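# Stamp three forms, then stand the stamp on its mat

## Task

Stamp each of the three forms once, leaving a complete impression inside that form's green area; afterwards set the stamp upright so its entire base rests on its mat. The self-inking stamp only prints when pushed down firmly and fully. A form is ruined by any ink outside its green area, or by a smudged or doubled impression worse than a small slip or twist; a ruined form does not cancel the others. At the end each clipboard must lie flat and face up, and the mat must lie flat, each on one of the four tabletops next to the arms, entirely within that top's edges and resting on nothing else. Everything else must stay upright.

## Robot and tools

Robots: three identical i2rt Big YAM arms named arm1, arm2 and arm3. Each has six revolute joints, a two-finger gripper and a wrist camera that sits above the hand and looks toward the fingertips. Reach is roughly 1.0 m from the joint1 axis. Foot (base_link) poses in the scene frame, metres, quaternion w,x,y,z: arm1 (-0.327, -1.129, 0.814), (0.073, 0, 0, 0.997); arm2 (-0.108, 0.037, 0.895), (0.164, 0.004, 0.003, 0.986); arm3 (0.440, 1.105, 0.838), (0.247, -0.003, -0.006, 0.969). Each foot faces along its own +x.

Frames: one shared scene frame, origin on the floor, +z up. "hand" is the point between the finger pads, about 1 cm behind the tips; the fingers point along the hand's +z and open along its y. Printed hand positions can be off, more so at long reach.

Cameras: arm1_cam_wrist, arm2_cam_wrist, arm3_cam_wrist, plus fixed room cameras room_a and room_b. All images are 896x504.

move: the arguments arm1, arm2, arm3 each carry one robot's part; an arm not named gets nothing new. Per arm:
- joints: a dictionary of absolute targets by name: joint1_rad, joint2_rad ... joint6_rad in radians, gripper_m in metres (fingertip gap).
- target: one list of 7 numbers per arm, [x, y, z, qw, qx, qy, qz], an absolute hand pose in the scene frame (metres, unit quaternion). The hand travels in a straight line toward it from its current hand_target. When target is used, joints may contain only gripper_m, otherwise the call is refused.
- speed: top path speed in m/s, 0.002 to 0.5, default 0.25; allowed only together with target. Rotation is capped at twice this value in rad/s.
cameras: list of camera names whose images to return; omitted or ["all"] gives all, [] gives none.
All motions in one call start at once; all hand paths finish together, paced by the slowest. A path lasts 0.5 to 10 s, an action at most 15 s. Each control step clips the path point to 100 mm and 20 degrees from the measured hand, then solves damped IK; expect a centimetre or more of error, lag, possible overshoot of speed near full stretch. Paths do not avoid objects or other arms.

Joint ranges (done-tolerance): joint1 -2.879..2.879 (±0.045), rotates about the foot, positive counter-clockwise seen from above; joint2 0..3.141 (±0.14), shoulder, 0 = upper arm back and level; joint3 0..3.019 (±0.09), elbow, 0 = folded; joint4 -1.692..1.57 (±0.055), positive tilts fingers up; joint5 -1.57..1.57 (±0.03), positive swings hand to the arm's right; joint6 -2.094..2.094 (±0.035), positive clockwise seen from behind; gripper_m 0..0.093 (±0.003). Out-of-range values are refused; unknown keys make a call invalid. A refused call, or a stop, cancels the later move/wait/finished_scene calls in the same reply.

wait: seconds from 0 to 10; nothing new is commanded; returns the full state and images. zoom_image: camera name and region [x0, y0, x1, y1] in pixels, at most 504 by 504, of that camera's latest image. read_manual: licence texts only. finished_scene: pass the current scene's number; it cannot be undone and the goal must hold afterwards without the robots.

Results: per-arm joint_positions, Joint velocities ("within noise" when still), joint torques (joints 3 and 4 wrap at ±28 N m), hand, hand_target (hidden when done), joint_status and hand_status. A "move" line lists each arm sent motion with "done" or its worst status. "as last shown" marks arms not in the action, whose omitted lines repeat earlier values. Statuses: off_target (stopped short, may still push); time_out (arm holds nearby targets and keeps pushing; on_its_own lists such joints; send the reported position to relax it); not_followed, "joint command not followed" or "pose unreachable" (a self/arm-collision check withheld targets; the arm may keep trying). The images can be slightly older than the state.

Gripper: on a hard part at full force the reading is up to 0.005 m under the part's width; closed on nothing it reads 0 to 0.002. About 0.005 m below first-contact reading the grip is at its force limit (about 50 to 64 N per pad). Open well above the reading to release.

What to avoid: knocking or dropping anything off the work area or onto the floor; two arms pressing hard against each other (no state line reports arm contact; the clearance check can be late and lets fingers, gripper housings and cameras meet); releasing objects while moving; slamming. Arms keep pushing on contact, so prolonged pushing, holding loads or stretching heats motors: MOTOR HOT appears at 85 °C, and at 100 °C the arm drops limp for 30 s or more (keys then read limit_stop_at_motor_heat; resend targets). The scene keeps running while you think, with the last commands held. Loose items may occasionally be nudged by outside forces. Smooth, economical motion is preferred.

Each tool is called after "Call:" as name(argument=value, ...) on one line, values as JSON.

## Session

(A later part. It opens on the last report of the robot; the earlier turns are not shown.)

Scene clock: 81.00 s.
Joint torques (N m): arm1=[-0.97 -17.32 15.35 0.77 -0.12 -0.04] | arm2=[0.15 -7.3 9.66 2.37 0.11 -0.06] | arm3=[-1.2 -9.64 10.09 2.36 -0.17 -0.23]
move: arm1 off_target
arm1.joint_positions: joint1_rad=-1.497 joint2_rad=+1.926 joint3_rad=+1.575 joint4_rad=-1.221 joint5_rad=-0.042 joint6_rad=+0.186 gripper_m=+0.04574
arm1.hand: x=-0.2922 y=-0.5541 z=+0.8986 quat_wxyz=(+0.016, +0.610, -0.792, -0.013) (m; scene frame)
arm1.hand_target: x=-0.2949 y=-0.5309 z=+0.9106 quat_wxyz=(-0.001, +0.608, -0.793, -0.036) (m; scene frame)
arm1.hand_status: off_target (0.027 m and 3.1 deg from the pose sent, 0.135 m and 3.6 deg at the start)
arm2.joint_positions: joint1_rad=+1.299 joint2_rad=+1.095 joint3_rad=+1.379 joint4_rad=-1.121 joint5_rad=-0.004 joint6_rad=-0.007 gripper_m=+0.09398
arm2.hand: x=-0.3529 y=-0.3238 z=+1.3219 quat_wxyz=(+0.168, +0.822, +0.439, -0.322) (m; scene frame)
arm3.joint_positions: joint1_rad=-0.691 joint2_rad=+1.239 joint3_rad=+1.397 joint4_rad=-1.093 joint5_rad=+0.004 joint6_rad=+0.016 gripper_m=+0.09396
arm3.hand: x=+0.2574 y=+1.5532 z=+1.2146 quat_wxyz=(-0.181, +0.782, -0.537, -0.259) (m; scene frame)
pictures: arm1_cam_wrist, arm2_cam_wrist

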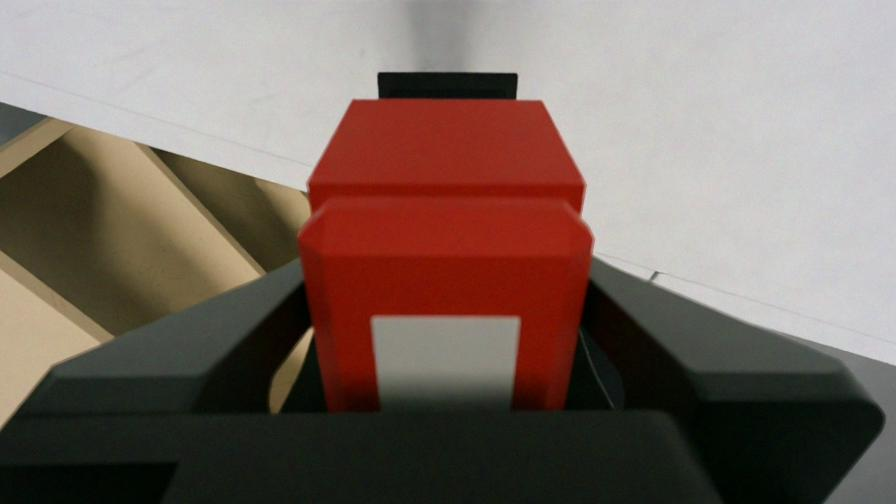

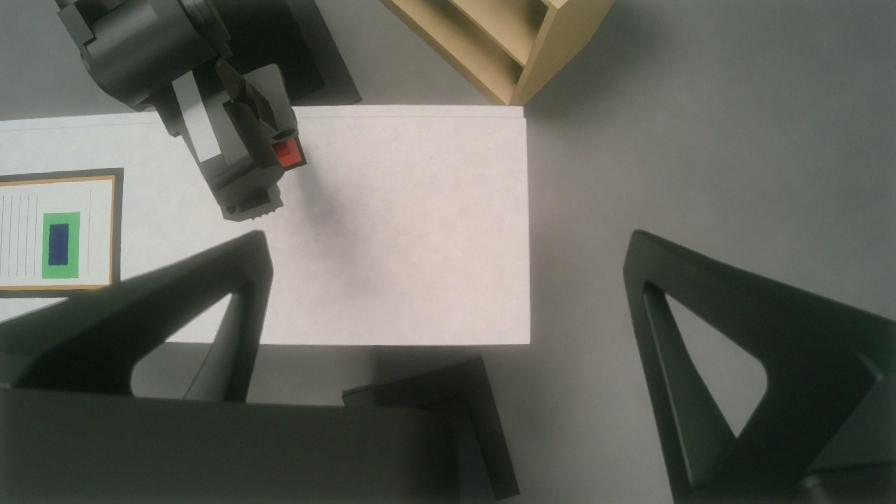

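Call:
move(arm1={"target":[-0.288,-0.500,0.88,0,-0.609,0.793,0.045],"speed":0.1}, cameras=[])

Call:
move(arm1={"target":[-0.288,-0.500,0.852,0,-0.609,0.793,0.045],"speed":0.06}, cameras=["arm1_cam_wrist"])

Scene clock: 82.50 s.
move: arm1 off_target
arm1.hand_status: off_target (0.026 m and 3.1 deg from the pose sent, 0.057 m and 4.1 deg at the start)
pictures: none

Scene clock: 83.60 s.
Joint torques (N m): arm1=[-1.55 -18.61 12.44 0.94 -0.18 -0.13] | arm2=[0.21 -7.41 9.62 2.67 0.11 -0.07] | arm3=[-1.61 -9.88 10.11 2.37 -0.18 -0.2]
move: arm1 off_target
arm1.joint_positions: joint1_rad=-1.497 joint2_rad=+2.048 joint3_rad=+1.643 joint4_rad=-1.125 joint5_rad=-0.054 joint6_rad=+0.186 gripper_m=+0.04574
arm1.hand: x=-0.2912 y=-0.5125 z=+0.8537 quat_wxyz=(+0.006, +0.610, -0.792, -0.033) (m; scene frame)
arm1.hand_target: x=-0.2880 y=-0.5007 z=+0.8519 quat_wxyz=(+0.000, +0.608, -0.792, -0.044) (m; scene frame)
arm1.hand_status: off_target (0.013 m and 1.6 deg from the pose sent, 0.030 m and 3.1 deg at the start)
arm2.joint_positions: joint1_rad=+1.299 joint2_rad=+1.095 joint3_rad=+1.379 joint4_rad=-1.121 joint5_rad=-0.004 joint6_rad=-0.007 gripper_m=+0.09398
arm2.hand: x=-0.3529 y=-0.3238 z=+1.3219 quat_wxyz=(+0.168, +0.822, +0.439, -0.322) (m; scene frame)
arm3.joint_positions: joint1_rad=-0.691 joint2_rad=+1.239 joint3_rad=+1.397 joint4_rad=-1.093 joint5_rad=+0.004 joint6_rad=+0.016 gripper_m=+0.09396
arm3.hand: x=+0.2574 y=+1.5532 z=+1.2146 quat_wxyz=(-0.181, +0.782, -0.537, -0.259) (m; scene frame)
pictures: arm1_cam_wrist

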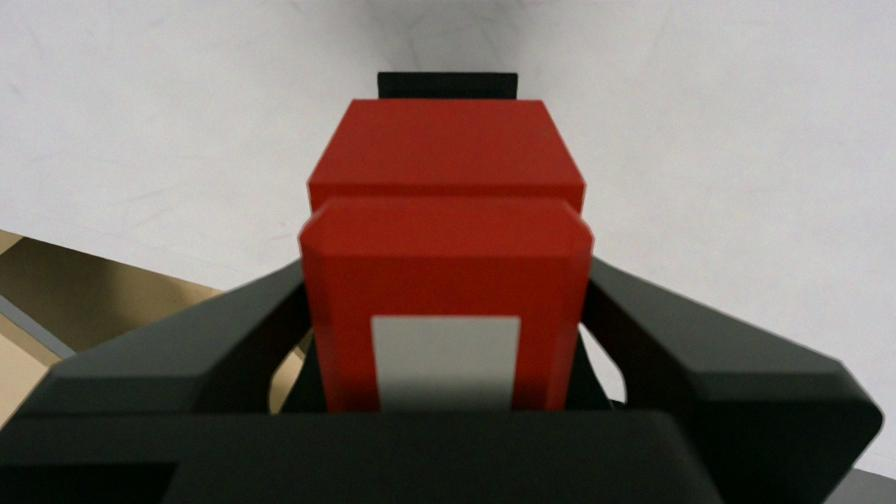

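Lower to contact and release.

Call:
move(arm1={"target":[-0.288,-0.501,0.836,0,-0.609,0.793,0.045],"speed":0.04}, cameras=["arm1_cam_wrist"])

Call:
move(arm1={"joints":{"gripper_m":0.085}}, cameras=["arm1_cam_wrist"])

Call:
move(arm1={"target":[-0.288,-0.505,1.0,0,-0.609,0.793,0.03],"speed":0.1}, cameras=["arm1_cam_wrist"])

Call:
move(arm1={"target":[-0.30,-0.68,1.15,0,-0.609,0.793,0],"speed":0.25}, cameras=[])

Call:
move(arm1={"joints":{"joint1_rad":0.0}}, cameras=["arm2_cam_wrist"])

Scene clock: 84.80 s.
move: arm1 off_target
arm1.hand_status: off_target (0.012 m and 0.4 deg from the pose sent, 0.021 m and 1.6 deg at the start)
pictures: arm1_cam_wrist

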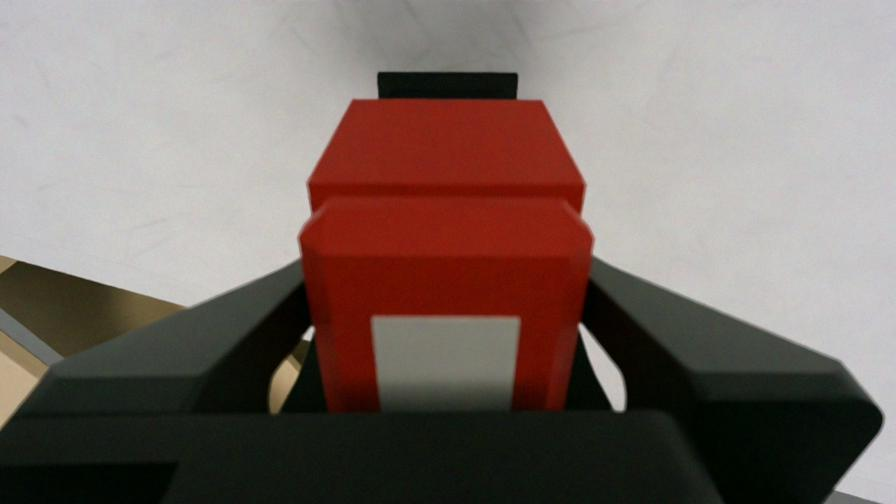

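Scene clock: 85.47 s.
move: arm1 done
arm1.joint_status: all done
pictures: arm1_cam_wrist

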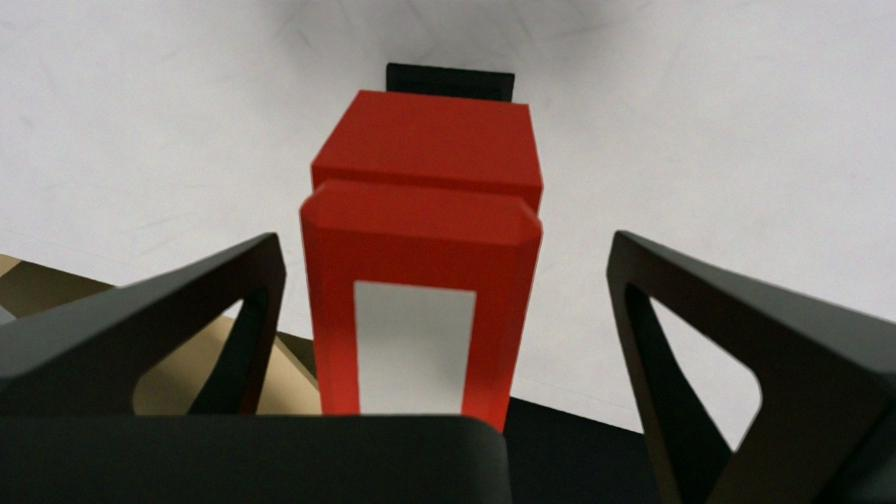

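Scene clock: 87.87 s.
move: arm1 off_target
arm1.hand_status: off_target (0.023 m and 2.0 deg from the pose sent, 0.153 m and 1.5 deg at the start)
pictures: arm1_cam_wrist

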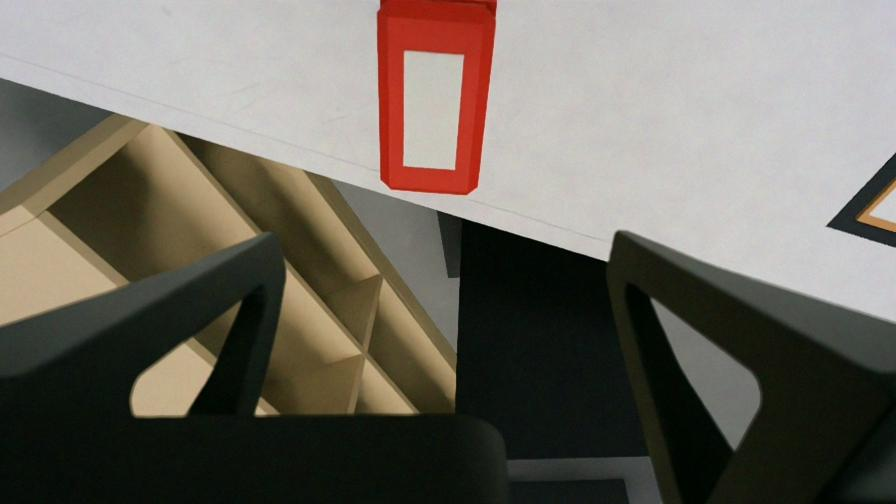

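Scene clock: 89.70 s.
move: arm1 off_target
arm1.hand_status: off_target (0.005 m and 4.9 deg from the pose sent, 0.238 m and 2.7 deg at the start; a joint's target at an end of its range on 31 of 55 steps)
pictures: none

Scene clock: 91.90 s.
Joint torques (N m): arm1=[-1.73 -11.22 11.17 -0.31 0.15 -0.04] | arm2=[0.03 -7.3 9.83 2.55 0.11 -0.01] | arm3=[-1.32 -9.7 10.09 2.37 -0.15 -0.21]
move: arm1 done
arm1.joint_positions: joint1_rad=+0.008 joint2_rad=+1.484 joint3_rad=+1.668 joint4_rad=-1.671 joint5_rad=-0.008 joint6_rad=+0.187 gripper_m=+0.08491
arm1.joint_status: all done
arm1.hand: x=-0.7762 y=-1.0671 z=+1.1525 quat_wxyz=(+0.005, +0.986, -0.162, -0.042) (m; scene frame)
arm2.joint_positions: joint1_rad=+1.299 joint2_rad=+1.095 joint3_rad=+1.379 joint4_rad=-1.121 joint5_rad=-0.004 joint6_rad=-0.007 gripper_m=+0.09398
arm2.hand: x=-0.3529 y=-0.3238 z=+1.3219 quat_wxyz=(+0.168, +0.822, +0.439, -0.322) (m; scene frame)
arm3.joint_positions: joint1_rad=-0.691 joint2_rad=+1.239 joint3_rad=+1.397 joint4_rad=-1.093 joint5_rad=+0.004 joint6_rad=+0.016 gripper_m=+0.09396
arm3.hand: x=+0.2574 y=+1.5532 z=+1.2146 quat_wxyz=(-0.181, +0.782, -0.537, -0.259) (m; scene frame)
pictures: arm2_cam_wrist

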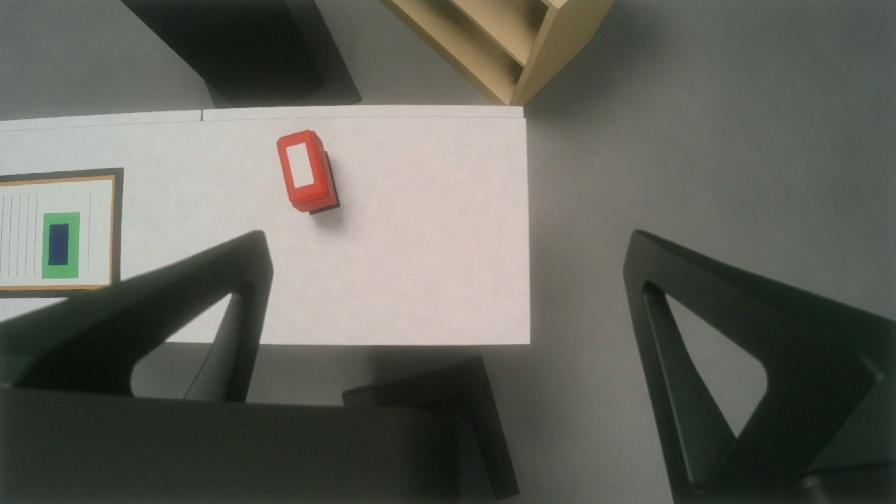

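Call:
move(cameras=["arm2_cam_wrist","room_a"])

Scene clock: 92.57 s.
Joint torques (N m): arm1=[-1.73 -11.16 11.15 -0.29 0.15 -0.04] | arm2=[0.38 -7.65 9.77 2.63 0.11 -0.01] | arm3=[-1.2 -9.88 10.14 2.32 -0.17 -0.22]
Heat: arm1: hottest joint3_rad 46 °C; arm2: hottest joint3_rad 51 °C; arm3: hottest joint3_rad 45 °C.
Joint velocities: within noise
arm1.joint_positions: joint1_rad=+0.008 joint2_rad=+1.484 joint3_rad=+1.668 joint4_rad=-1.671 joint5_rad=-0.008 joint6_rad=+0.187 gripper_m=+0.08491
arm1.joint_status: all done
arm1.hand: x=-0.7762 y=-1.0671 z=+1.1525 quat_wxyz=(+0.005, +0.986, -0.162, -0.042) (m; scene frame)
arm1.hand_target: x=-0.7722 y=-1.0635 z=+1.1496 quat_wxyz=(+0.004, +0.985, -0.170, -0.030) (m; scene frame)
arm1.hand_status: not commanded
arm2.joint_positions: joint1_rad=+1.299 joint2_rad=+1.095 joint3_rad=+1.379 joint4_rad=-1.121 joint5_rad=-0.004 joint6_rad=-0.007 gripper_m=+0.09398
arm2.joint_status: not commanded
arm2.hand: x=-0.3529 y=-0.3238 z=+1.3219 quat_wxyz=(+0.168, +0.822, +0.439, -0.322) (m; scene frame)
arm2.hand_target: x=-0.3567 y=-0.3294 z=+1.3344 quat_wxyz=(+0.176, +0.817, +0.432, -0.337) (m; scene frame)
arm2.hand_status: not commanded
arm3.joint_positions: joint1_rad=-0.691 joint2_rad=+1.239 joint3_rad=+1.397 joint4_rad=-1.093 joint5_rad=+0.004 joint6_rad=+0.016 gripper_m=+0.09396
arm3.joint_status: not commanded
arm3.hand: x=+0.2574 y=+1.5532 z=+1.2146 quat_wxyz=(-0.181, +0.782, -0.537, -0.259) (m; scene frame)
arm3.hand_target: x=+0.2591 y=+1.5594 z=+1.2185 quat_wxyz=(-0.190, +0.781, -0.532, -0.266) (m; scene frame)
arm3.hand_status: not commanded
pictures: arm2_cam_wrist, room_a

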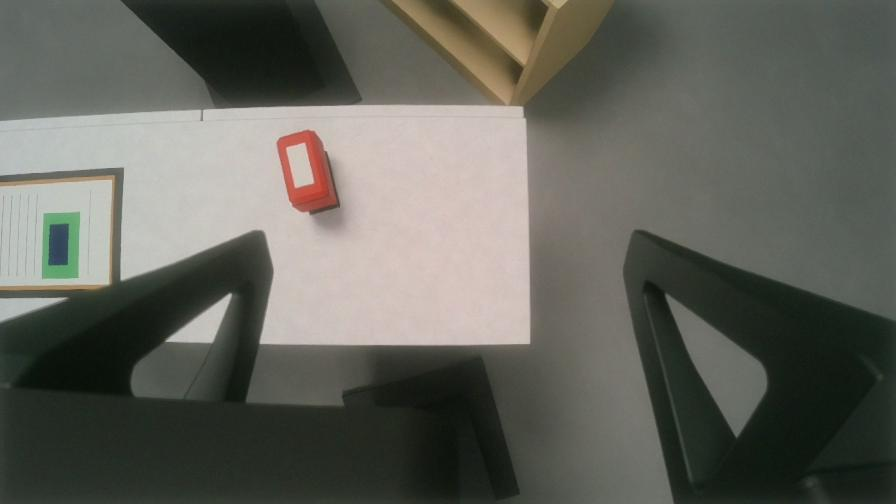

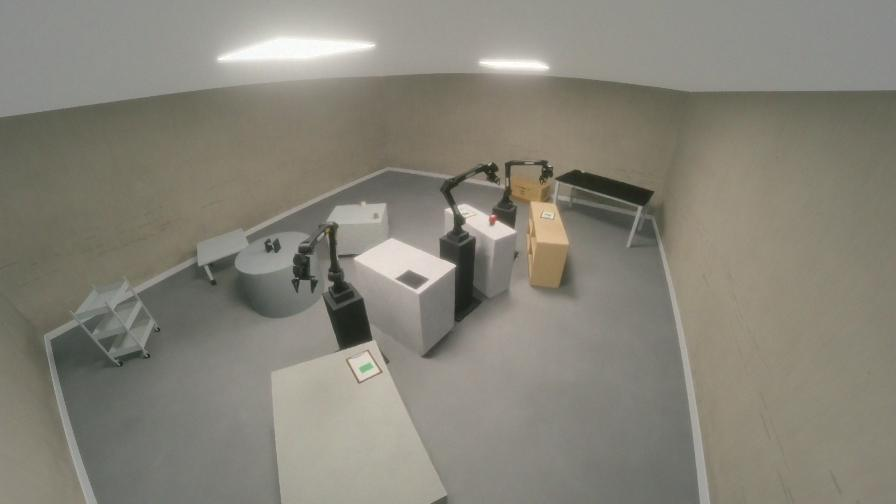

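Call:
move(arm2={"target":[-0.30,-0.56,1.05,0,-0.809,-0.588,0],"speed":0.25}, cameras=["arm2_cam_wrist"])

Scene clock: 95.30 s.
Joint torques (N m): arm1=[-1.79 -11.22 11.17 -0.31 0.15 -0.04] | arm2=[0.85 -21.6 10.67 -0.42 -0.14 -0.11] | arm3=[-1.2 -9.76 10.06 2.29 -0.17 -0.21]
move: arm2 off_target
arm1, arm3: as last shown
arm2.joint_positions: joint1_rad=+1.579 joint2_rad=+2.012 joint3_rad=+1.867 joint4_rad=-1.448 joint5_rad=-0.005 joint6_rad=+0.005 gripper_m=+0.09398
arm2.hand: x=-0.3015 y=-0.5480 z=+1.0421 quat_wxyz=(-0.005, +0.813, +0.583, +0.005) (m; scene frame)
arm2.hand_target: x=-0.3001 y=-0.5587 z=+1.0513 quat_wxyz=(+0.001, +0.810, +0.587, +0.000) (m; scene frame)
arm2.hand_status: off_target (0.014 m and 1.1 deg from the pose sent, 0.364 m and 45.3 deg at the start)
pictures: arm2_cam_wrist

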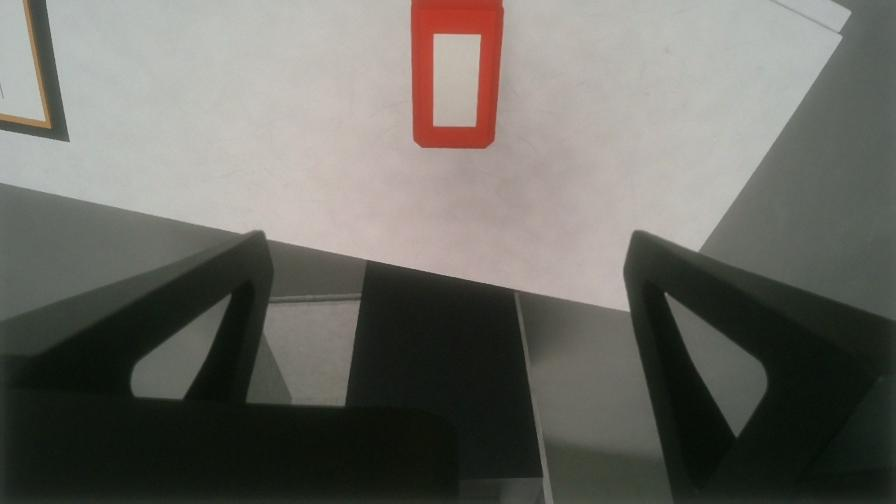

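Call:
move(arm2={"target":[-0.308,-0.570,0.91,0,-0.809,-0.588,0],"speed":0.15}, cameras=["arm2_cam_wrist"])

Call:
move(arm2={"target":[-0.308,-0.570,0.860,0,-0.809,-0.588,0],"speed":0.1}, cameras=["arm2_cam_wrist"])

Scene clock: 97.13 s.
move: arm2 off_target
arm2.hand_status: off_target (0.013 m and 0.8 deg from the pose sent, 0.134 m and 1.1 deg at the start)
pictures: arm2_cam_wrist

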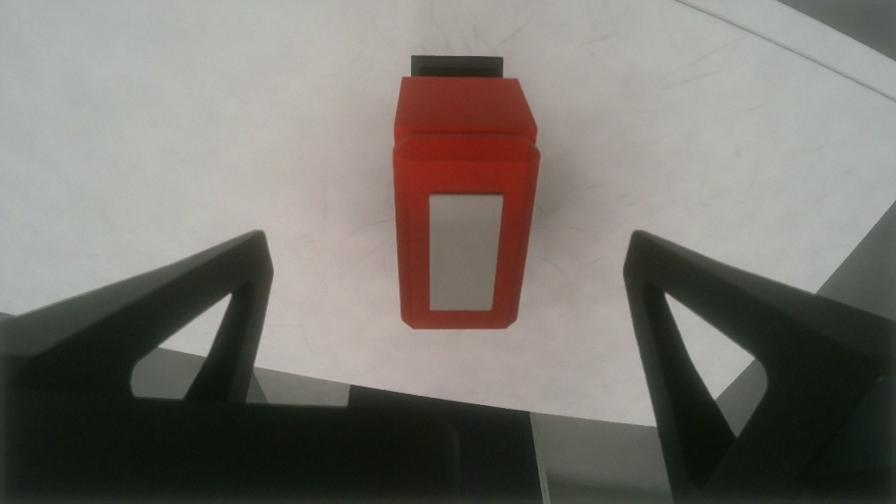

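Scene clock: 98.27 s.
Joint torques (N m): arm1=[-1.67 -11.34 11.15 -0.31 0.15 -0.05] | arm2=[0.15 -22.77 6.61 1.26 -0.08 -0.18] | arm3=[-1.44 -9.58 10.09 2.39 -0.17 -0.23]
move: arm2 off_target
arm1.joint_positions: joint1_rad=+0.008 joint2_rad=+1.484 joint3_rad=+1.668 joint4_rad=-1.671 joint5_rad=-0.008 joint6_rad=+0.187 gripper_m=+0.08491
arm1.hand: x=-0.7762 y=-1.0671 z=+1.1525 quat_wxyz=(+0.005, +0.986, -0.162, -0.042) (m; scene frame)
arm2.joint_positions: joint1_rad=+1.579 joint2_rad=+2.205 joint3_rad=+1.722 joint4_rad=-1.093 joint5_rad=-0.005 joint6_rad=+0.005 gripper_m=+0.09398
arm2.hand: x=-0.3096 y=-0.5681 z=+0.8715 quat_wxyz=(+0.000, +0.813, +0.583, -0.001) (m; scene frame)
arm2.hand_target: x=-0.3080 y=-0.5699 z=+0.8600 quat_wxyz=(+0.000, +0.809, +0.588, +0.000) (m; scene frame)
arm2.hand_status: off_target (0.012 m and 0.8 deg from the pose sent, 0.062 m and 0.8 deg at the start)
arm3.joint_positions: joint1_rad=-0.691 joint2_rad=+1.239 joint3_rad=+1.397 joint4_rad=-1.093 joint5_rad=+0.004 joint6_rad=+0.016 gripper_m=+0.09396
arm3.hand: x=+0.2574 y=+1.5532 z=+1.2146 quat_wxyz=(-0.181, +0.782, -0.537, -0.259) (m; scene frame)
pictures: arm2_cam_wrist

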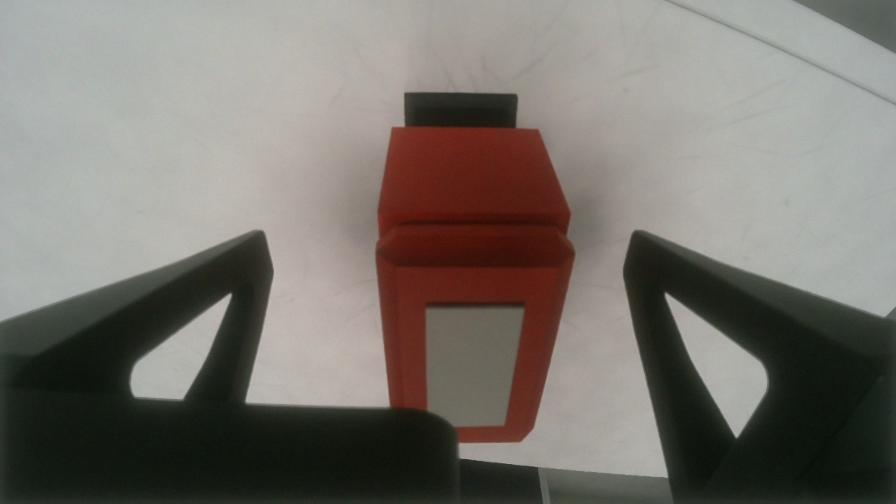

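Call:
move(arm2={"target":[-0.314,-0.535,0.90,0,-0.809,-0.588,0],"speed":0.15}, cameras=[])

Call:
move(arm2={"target":[-0.311,-0.552,0.846,0,-0.809,-0.588,0],"speed":0.1}, cameras=["arm2_cam_wrist"])

Scene clock: 100.23 s.
move: arm2 done
arm2.hand_status: done (0.009 m and 1.4 deg from the pose sent, 0.044 m and 0.8 deg at the start)
pictures: none

Scene clock: 101.43 s.
Joint torques (N m): arm1=[-1.79 -11.22 11.14 -0.28 0.14 -0.04] | arm2=[-0.03 -21.54 7.68 0.96 -0.08 -0.18] | arm3=[-1.14 -9.7 10.07 2.4 -0.15 -0.23]
move: arm2 off_target
arm1.joint_positions: joint1_rad=+0.008 joint2_rad=+1.484 joint3_rad=+1.668 joint4_rad=-1.671 joint5_rad=-0.008 joint6_rad=+0.187 gripper_m=+0.08491
arm1.hand: x=-0.7762 y=-1.0671 z=+1.1525 quat_wxyz=(+0.005, +0.986, -0.162, -0.042) (m; scene frame)
arm2.joint_positions: joint1_rad=+1.564 joint2_rad=+2.188 joint3_rad=+1.625 joint4_rad=-1.035 joint5_rad=-0.005 joint6_rad=-0.004 gripper_m=+0.09398
arm2.hand: x=-0.3107 y=-0.5413 z=+0.8499 quat_wxyz=(-0.007, +0.814, +0.580, +0.007) (m; scene frame)
arm2.hand_target: x=-0.3111 y=-0.5518 z=+0.8464 quat_wxyz=(+0.000, +0.809, +0.588, +0.000) (m; scene frame)
arm2.hand_status: off_target (0.011 m and 1.6 deg from the pose sent, 0.061 m and 1.4 deg at the start)
arm3.joint_positions: joint1_rad=-0.691 joint2_rad=+1.239 joint3_rad=+1.397 joint4_rad=-1.093 joint5_rad=+0.004 joint6_rad=+0.016 gripper_m=+0.09396
arm3.hand: x=+0.2574 y=+1.5532 z=+1.2146 quat_wxyz=(-0.181, +0.782, -0.537, -0.259) (m; scene frame)
pictures: arm2_cam_wrist

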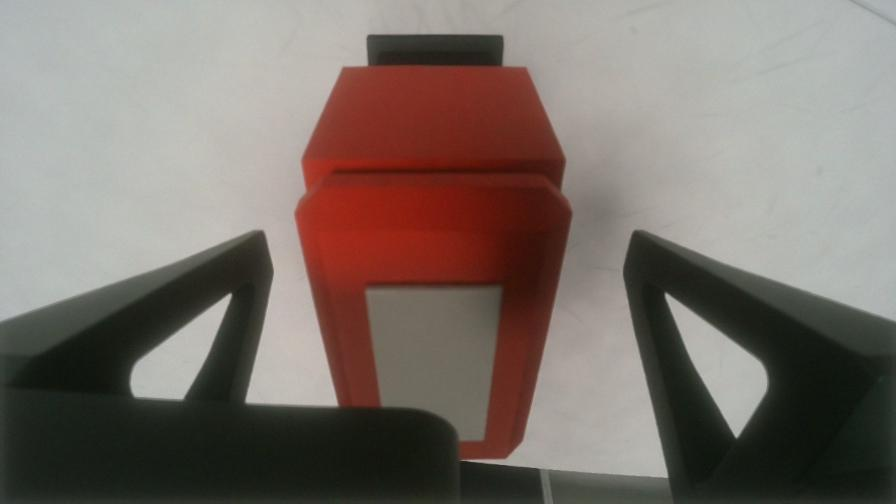

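Call:
move(arm2={"target":[-0.314,-0.561,0.846,0,-0.809,-0.588,0],"speed":0.06}, cameras=["arm2_cam_wrist"])

Scene clock: 103.57 s.
Joint torques (N m): arm1=[-1.73 -11.22 11.15 -0.29 0.14 -0.04] | arm2=[0.56 -20.66 9.06 0.39 -0.07 -0.21] | arm3=[-1.14 -9.99 10.11 2.4 -0.17 -0.22]
move: arm2 off_target
arm1, arm3: as last shown
arm2.joint_positions: joint1_rad=+1.564 joint2_rad=+2.199 joint3_rad=+1.642 joint4_rad=-1.035 joint5_rad=-0.005 joint6_rad=-0.004 gripper_m=+0.09398
arm2.hand: x=-0.3126 y=-0.5466 z=+0.8490 quat_wxyz=(-0.005, +0.814, +0.580, +0.005) (m; scene frame)
arm2.hand_target: x=-0.3138 y=-0.5605 z=+0.8461 quat_wxyz=(+0.000, +0.809, +0.588, +0.000) (m; scene frame)
arm2.hand_status: off_target (0.015 m and 1.3 deg from the pose sent, 0.020 m and 1.6 deg at the start)
pictures: arm2_cam_wrist

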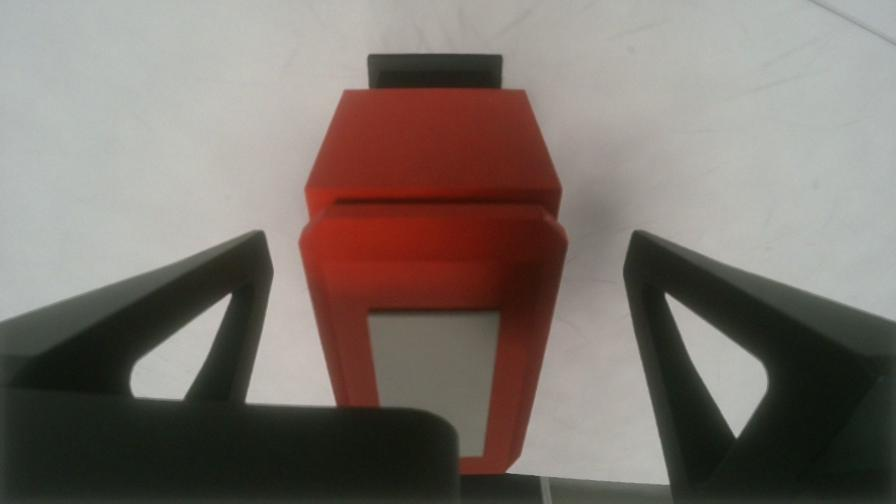

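Call:
move(arm2={"joints":{"gripper_m":0.03}}, cameras=["arm2_cam_wrist"])

Call:
move(arm2={"target":[-0.30,-0.50,1.10,0,-0.809,-0.588,0],"speed":0.2}, cameras=["arm2_cam_wrist"])

Scene clock: 104.33 s.
move: arm2 off_target
arm2.joint_status: gripper_m off_target (ended at +0.04523, target +0.03000)
pictures: arm2_cam_wrist

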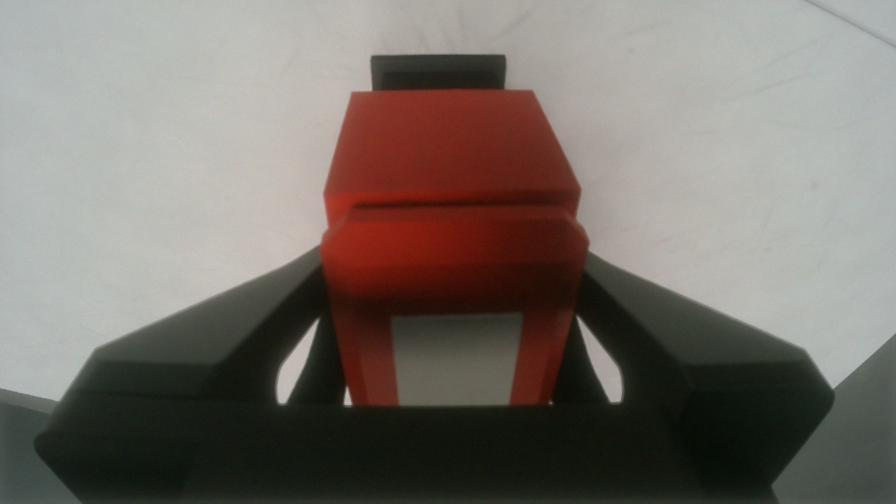

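Scene clock: 106.47 s.
Joint torques (N m): arm1=[-1.85 -11.34 11.17 -0.28 0.14 -0.04] | arm2=[-0.91 -19.43 10.86 -0.44 -0.06 -0.29] | arm3=[-1.38 -10.05 10.03 2.41 -0.16 -0.23]
move: arm2 off_target
arm1.joint_positions: joint1_rad=+0.008 joint2_rad=+1.484 joint3_rad=+1.668 joint4_rad=-1.671 joint5_rad=-0.008 joint6_rad=+0.187 gripper_m=+0.08491
arm1.hand: x=-0.7762 y=-1.0671 z=+1.1525 quat_wxyz=(+0.005, +0.986, -0.162, -0.042) (m; scene frame)
arm2.joint_positions: joint1_rad=+1.564 joint2_rad=+1.846 joint3_rad=+1.727 joint4_rad=-1.483 joint5_rad=-0.007 joint6_rad=-0.013 gripper_m=+0.04520
arm2.hand: x=-0.2912 y=-0.4923 z=+1.0845 quat_wxyz=(-0.007, +0.812, +0.584, +0.009) (m; scene frame)
arm2.hand_target: x=-0.2996 y=-0.4998 z=+1.1000 quat_wxyz=(+0.001, +0.809, +0.588, -0.001) (m; scene frame)
arm2.hand_status: off_target (0.019 m and 1.5 deg from the pose sent, 0.256 m and 1.4 deg at the start)
arm3.joint_positions: joint1_rad=-0.691 joint2_rad=+1.239 joint3_rad=+1.397 joint4_rad=-1.093 joint5_rad=+0.004 joint6_rad=+0.016 gripper_m=+0.09396
arm3.hand: x=+0.2574 y=+1.5532 z=+1.2146 quat_wxyz=(-0.181, +0.782, -0.537, -0.259) (m; scene frame)
pictures: arm2_cam_wrist

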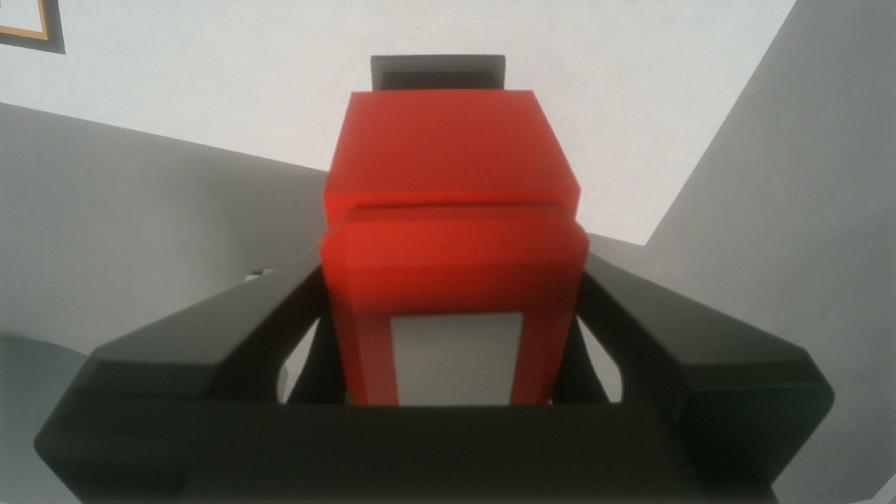

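Call:
move(arm2={"joints":{"joint1_rad":0.1}}, cameras=[])

Call:
move(arm2={"joints":{"joint1_rad":-1.296}}, cameras=["arm2_cam_wrist","room_b"])

Scene clock: 109.27 s.
move: arm2 done
arm2.joint_status: all done
pictures: none

Scene clock: 112.10 s.
Joint torques (N m): arm1=[-1.67 -11.22 11.15 -0.32 0.15 -0.04] | arm2=[-0.5 -19.84 10.58 -0.29 -0.01 -0.19] | arm3=[-1.38 -9.93 10.11 2.39 -0.17 -0.23]
move: arm2 done
arm1.joint_positions: joint1_rad=+0.008 joint2_rad=+1.484 joint3_rad=+1.668 joint4_rad=-1.671 joint5_rad=-0.010 joint6_rad=+0.187 gripper_m=+0.08491
arm1.hand: x=-0.7762 y=-1.0674 z=+1.1525 quat_wxyz=(+0.006, +0.986, -0.162, -0.042) (m; scene frame)
arm2.joint_positions: joint1_rad=-1.296 joint2_rad=+1.848 joint3_rad=+1.730 joint4_rad=-1.488 joint5_rad=+0.004 joint6_rad=-0.016 gripper_m=+0.04516
arm2.joint_status: all done
arm2.hand: x=-0.0751 y=+0.5988 z=+1.0774 quat_wxyz=(+0.016, +0.693, -0.720, +0.012) (m; scene frame)
arm3.joint_positions: joint1_rad=-0.691 joint2_rad=+1.239 joint3_rad=+1.397 joint4_rad=-1.093 joint5_rad=+0.004 joint6_rad=+0.016 gripper_m=+0.09396
arm3.hand: x=+0.2574 y=+1.5532 z=+1.2146 quat_wxyz=(-0.181, +0.782, -0.537, -0.259) (m; scene frame)
pictures: arm2_cam_wrist, room_b

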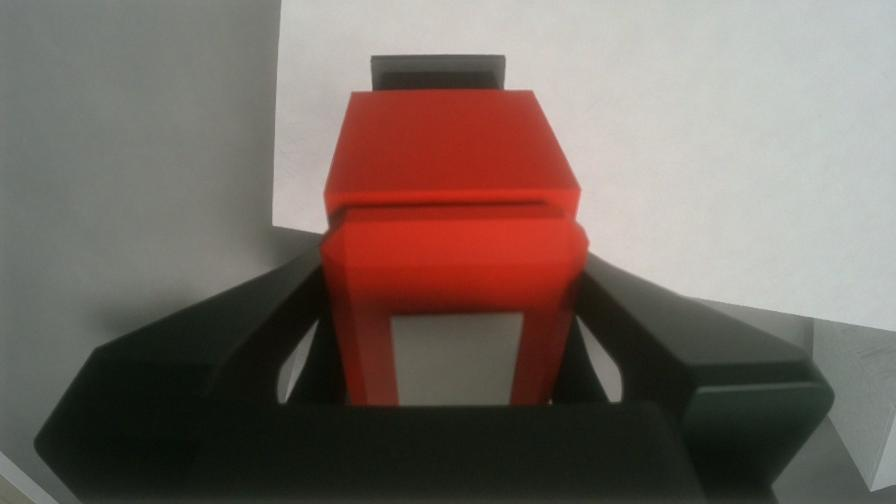

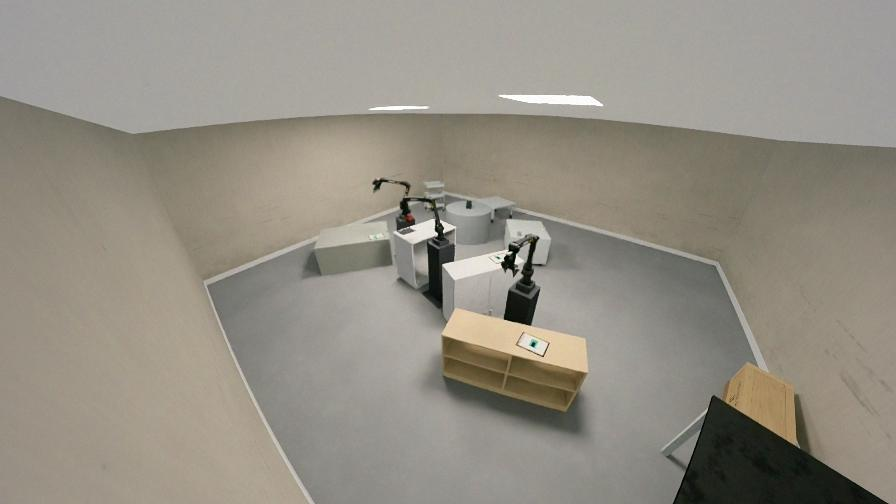

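Call:
move(arm2={"target":[0.005,0.765,0.98,0,-0.5,0.866,0],"speed":0.2}, cameras=["arm2_cam_wrist","room_b"])

Scene clock: 117.63 s.
Joint torques (N m): arm1=[-1.67 -11.28 11.17 -0.29 0.15 -0.03] | arm2=[1.03 -26.23 11.3 -0.4 0.18 0.1] | arm3=[-1.03 -9.88 10.06 2.33 -0.18 -0.23]
move: arm2 off_target
arm1, arm3: as last shown
arm2.joint_positions: joint1_rad=-1.383 joint2_rad=+2.402 joint3_rad=+2.383 joint4_rad=-1.563 joint5_rad=-0.007 joint6_rad=+0.343 gripper_m=+0.04515
arm2.hand: x=-0.0056 y=+0.7569 z=+0.9730 quat_wxyz=(+0.011, +0.517, -0.856, +0.002) (m; scene frame)
arm2.hand_target: x=+0.0028 y=+0.7644 z=+0.9799 quat_wxyz=(+0.004, +0.505, -0.863, -0.004) (m; scene frame)
arm2.hand_status: off_target (0.015 m and 2.6 deg from the pose sent, 0.209 m and 27.9 deg at the start)
pictures: arm2_cam_wrist, room_b

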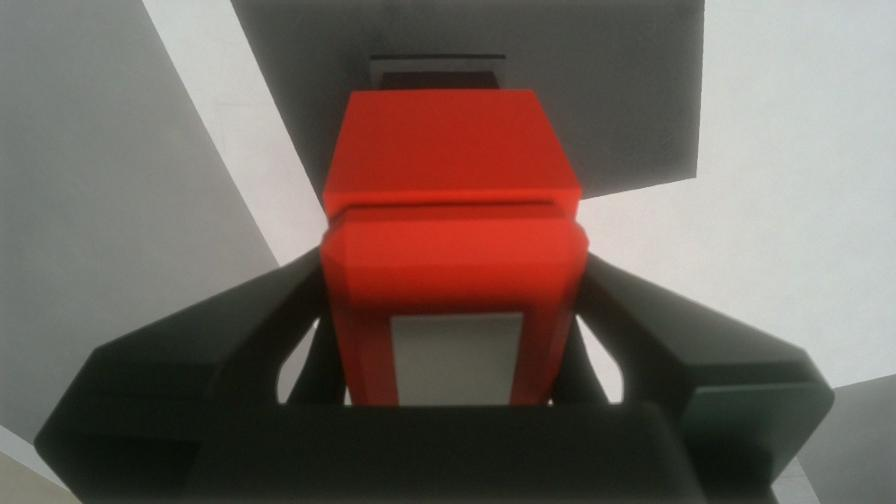

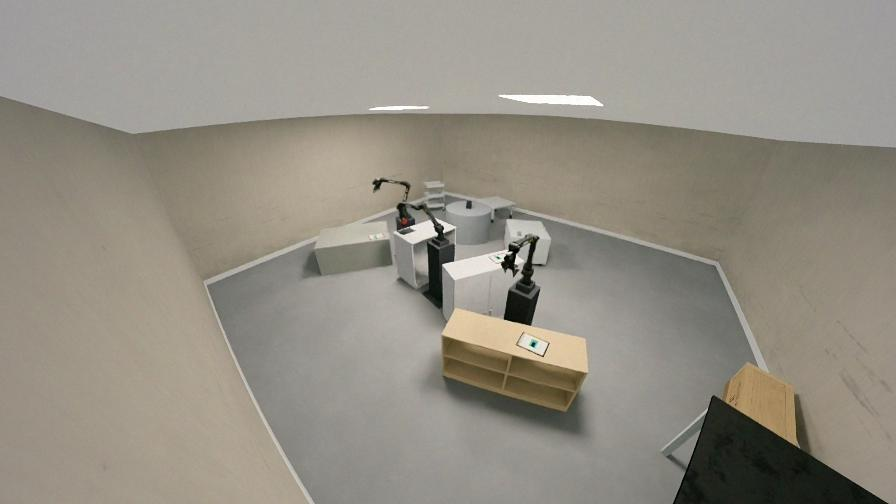

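Call:
move(arm2={"target":[0.015,0.782,0.89,0,-0.5,0.866,0.02],"speed":0.12}, cameras=["arm2_cam_wrist"])

Call:
move(arm2={"target":[0.015,0.782,0.855,0,-0.5,0.866,0.02],"speed":0.05}, cameras=["arm2_cam_wrist"])

Scene clock: 119.30 s.
move: arm2 done
arm2.hand_status: done (0.010 m and 1.8 deg from the pose sent, 0.089 m and 3.6 deg at the start)
pictures: arm2_cam_wrist

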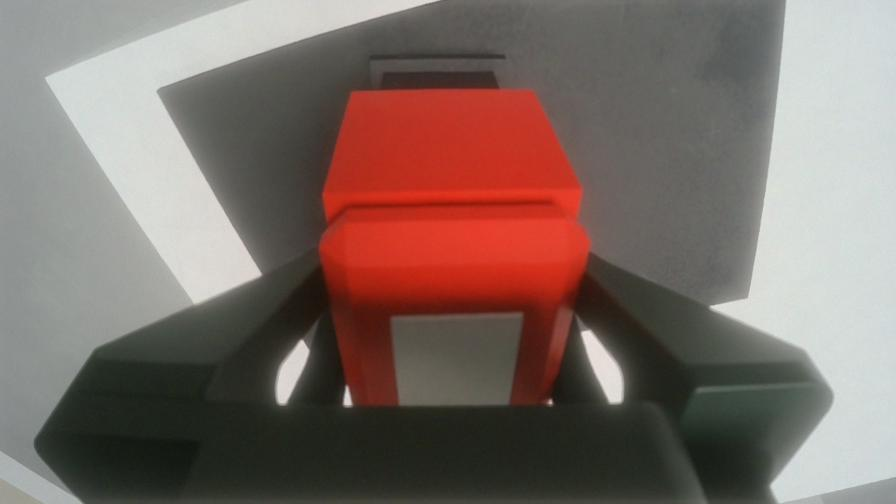

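Scene clock: 120.50 s.
Joint torques (N m): arm1=[-1.79 -11.22 11.17 -0.29 0.15 -0.04] | arm2=[-0.15 -25.99 6.68 1.7 -0.14 0.05] | arm3=[-1.38 -9.76 10.13 2.37 -0.15 -0.22]
move: arm2 off_target
arm1.joint_positions: joint1_rad=+0.008 joint2_rad=+1.484 joint3_rad=+1.668 joint4_rad=-1.671 joint5_rad=-0.010 joint6_rad=+0.187 gripper_m=+0.08491
arm1.hand: x=-0.7762 y=-1.0674 z=+1.1525 quat_wxyz=(+0.006, +0.986, -0.162, -0.042) (m; scene frame)
arm2.joint_positions: joint1_rad=-1.399 joint2_rad=+2.507 joint3_rad=+2.333 joint4_rad=-1.351 joint5_rad=-0.013 joint6_rad=+0.343 gripper_m=+0.04515
arm2.hand: x=+0.0080 y=+0.7825 z=+0.8783 quat_wxyz=(-0.004, +0.510, -0.860, -0.022) (m; scene frame)
arm2.hand_target: x=+0.0148 y=+0.7810 z=+0.8555 quat_wxyz=(+0.000, +0.500, -0.866, -0.020) (m; scene frame)
arm2.hand_status: off_target (0.024 m and 1.4 deg from the pose sent, 0.038 m and 1.8 deg at the start)
arm3.joint_positions: joint1_rad=-0.691 joint2_rad=+1.239 joint3_rad=+1.397 joint4_rad=-1.093 joint5_rad=+0.004 joint6_rad=+0.016 gripper_m=+0.09396
arm3.hand: x=+0.2574 y=+1.5532 z=+1.2146 quat_wxyz=(-0.181, +0.782, -0.537, -0.259) (m; scene frame)
pictures: arm2_cam_wrist

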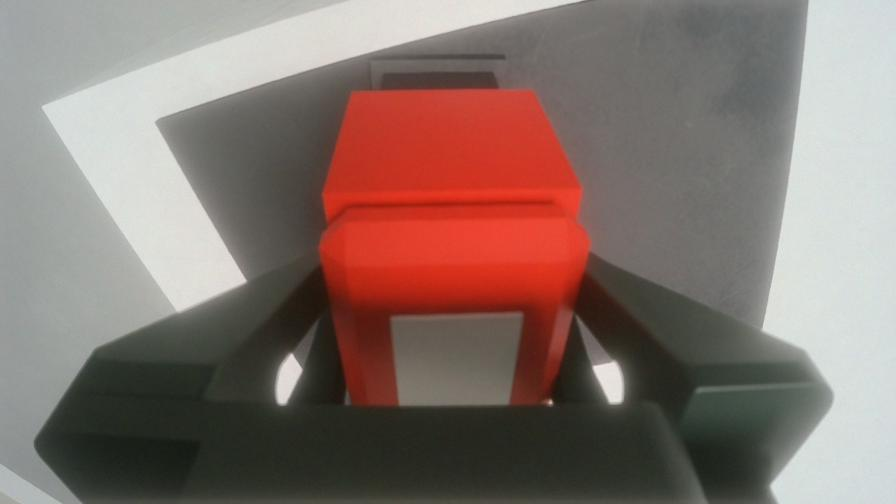

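Call:
move(arm2={"target":[0.004,0.755,0.88,0,-0.5,0.866,0.01],"speed":0.12}, cameras=[])

Call:
move(arm2={"target":[0.008,0.764,0.85,0,-0.5,0.866,0.01],"speed":0.05}, cameras=["arm2_cam_wrist"])

Scene clock: 121.90 s.
move: arm2 done
arm2.hand_status: done (0.004 m and 1.3 deg from the pose sent, 0.028 m and 2.0 deg at the start)
pictures: none

Scene clock: 123.03 s.
Joint torques (N m): arm1=[-1.79 -11.16 11.15 -0.32 0.15 -0.04] | arm2=[0.38 -24.06 8.57 2.11 0.13 0.1] | arm3=[-1.38 -9.82 10.17 2.33 -0.19 -0.24]
move: arm2 off_target
arm1.joint_positions: joint1_rad=+0.008 joint2_rad=+1.484 joint3_rad=+1.668 joint4_rad=-1.671 joint5_rad=-0.010 joint6_rad=+0.187 gripper_m=+0.08491
arm1.hand: x=-0.7762 y=-1.0674 z=+1.1525 quat_wxyz=(+0.006, +0.986, -0.162, -0.042) (m; scene frame)
arm2.joint_positions: joint1_rad=-1.399 joint2_rad=+2.430 joint3_rad=+2.179 joint4_rad=-1.311 joint5_rad=-0.007 joint6_rad=+0.349 gripper_m=+0.04515
arm2.hand: x=+0.0044 y=+0.7533 z=+0.8757 quat_wxyz=(+0.005, +0.507, -0.862, -0.006) (m; scene frame)
arm2.hand_target: x=+0.0079 y=+0.7621 z=+0.8506 quat_wxyz=(+0.000, +0.500, -0.866, -0.009) (m; scene frame)
arm2.hand_status: off_target (0.028 m and 1.2 deg from the pose sent, 0.029 m and 1.3 deg at the start)
arm3.joint_positions: joint1_rad=-0.691 joint2_rad=+1.239 joint3_rad=+1.397 joint4_rad=-1.093 joint5_rad=+0.004 joint6_rad=+0.016 gripper_m=+0.09396
arm3.hand: x=+0.2574 y=+1.5532 z=+1.2146 quat_wxyz=(-0.181, +0.782, -0.537, -0.259) (m; scene frame)
pictures: arm2_cam_wrist

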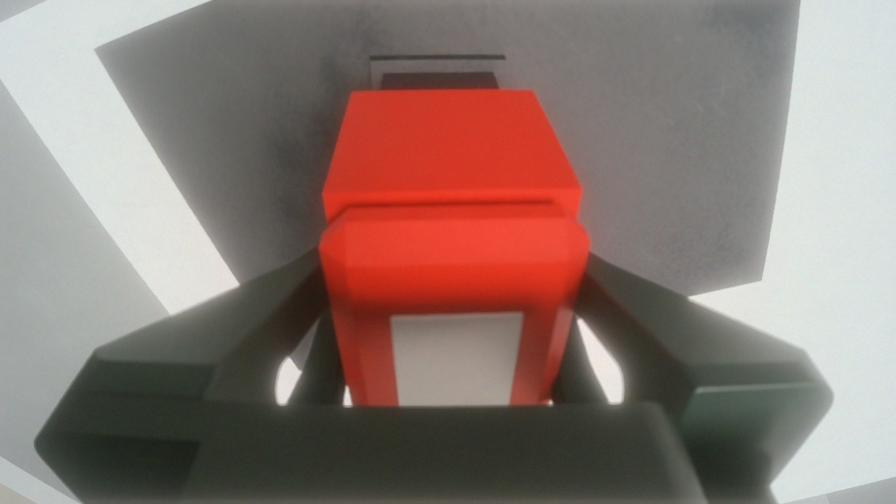

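Call:
move(arm2={"target":[0.008,0.764,0.838,0,-0.5,0.866,0.01],"speed":0.05}, cameras=["arm2_cam_wrist"])

Scene clock: 124.07 s.
Joint torques (N m): arm1=[-1.73 -11.22 11.15 -0.29 0.14 -0.04] | arm2=[0.15 -22.3 7.65 2.71 0.12 0.09] | arm3=[-1.14 -9.7 10.1 2.39 -0.19 -0.23]
move: arm2 off_target
arm1, arm3: as last shown
arm2.joint_positions: joint1_rad=-1.399 joint2_rad=+2.432 joint3_rad=+2.179 joint4_rad=-1.305 joint5_rad=-0.005 joint6_rad=+0.349 gripper_m=+0.04512
arm2.hand: x=+0.0049 y=+0.7546 z=+0.8747 quat_wxyz=(+0.003, +0.507, -0.862, -0.007) (m; scene frame)
arm2.hand_target: x=+0.0078 y=+0.7610 z=+0.8389 quat_wxyz=(+0.000, +0.500, -0.866, -0.009) (m; scene frame)
arm2.hand_status: off_target (0.038 m and 1.1 deg from the pose sent, 0.039 m and 1.2 deg at the start)
pictures: arm2_cam_wrist

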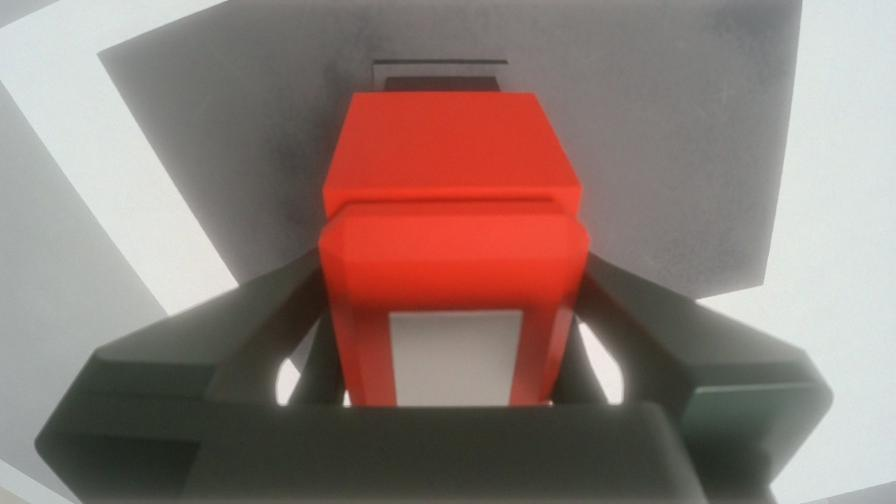

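Call:
move(arm2={"target":[0.006,0.762,0.855,0,-0.5,0.866,0.01],"speed":0.05}, cameras=[])

Call:
move(arm2={"joints":{"gripper_m":0.085}}, cameras=["arm2_cam_wrist"])

Call:
move(arm2={"target":[0.006,0.752,0.99,0,-0.5,0.866,0.01],"speed":0.1}, cameras=["arm2_cam_wrist"])

Scene clock: 125.17 s.
move: arm2 off_target
arm2.hand_status: off_target (0.021 m and 1.1 deg from the pose sent, 0.021 m and 1.1 deg at the start)
pictures: none

Scene clock: 125.83 s.
move: arm2 done
arm2.joint_status: all done
pictures: arm2_cam_wrist

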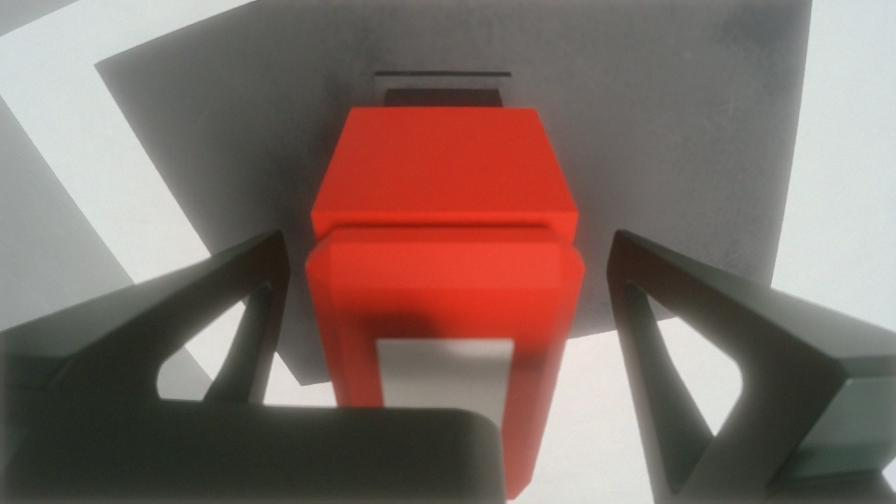

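Scene clock: 127.93 s.
Joint torques (N m): arm1=[-1.73 -11.28 11.17 -0.29 0.15 -0.04] | arm2=[0.62 -27.11 10.8 -0.27 0.14 0.07] | arm3=[-1.08 -9.76 10.09 2.44 -0.18 -0.23]
move: arm2 off_target
arm1.joint_positions: joint1_rad=+0.008 joint2_rad=+1.484 joint3_rad=+1.668 joint4_rad=-1.671 joint5_rad=-0.010 joint6_rad=+0.187 gripper_m=+0.08491
arm1.hand: x=-0.7762 y=-1.0674 z=+1.1525 quat_wxyz=(+0.006, +0.986, -0.162, -0.042) (m; scene frame)
arm2.joint_positions: joint1_rad=-1.399 joint2_rad=+2.344 joint3_rad=+2.274 joint4_rad=-1.511 joint5_rad=-0.007 joint6_rad=+0.349 gripper_m=+0.08495
arm2.hand: x=+0.0036 y=+0.7426 z=+0.9722 quat_wxyz=(+0.011, +0.507, -0.862, +0.001) (m; scene frame)
arm2.hand_target: x=+0.0058 y=+0.7509 z=+0.9900 quat_wxyz=(+0.000, +0.500, -0.866, -0.010) (m; scene frame)
arm2.hand_status: off_target (0.020 m and 2.0 deg from the pose sent, 0.120 m and 1.0 deg at the start)
arm3.joint_positions: joint1_rad=-0.691 joint2_rad=+1.239 joint3_rad=+1.397 joint4_rad=-1.093 joint5_rad=+0.004 joint6_rad=+0.016 gripper_m=+0.09396
arm3.hand: x=+0.2574 y=+1.5532 z=+1.2146 quat_wxyz=(-0.181, +0.782, -0.537, -0.259) (m; scene frame)
pictures: arm2_cam_wrist

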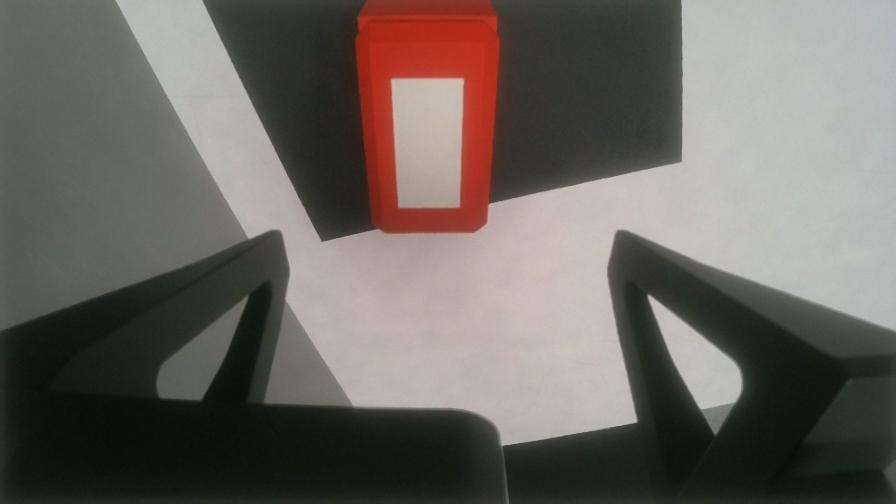

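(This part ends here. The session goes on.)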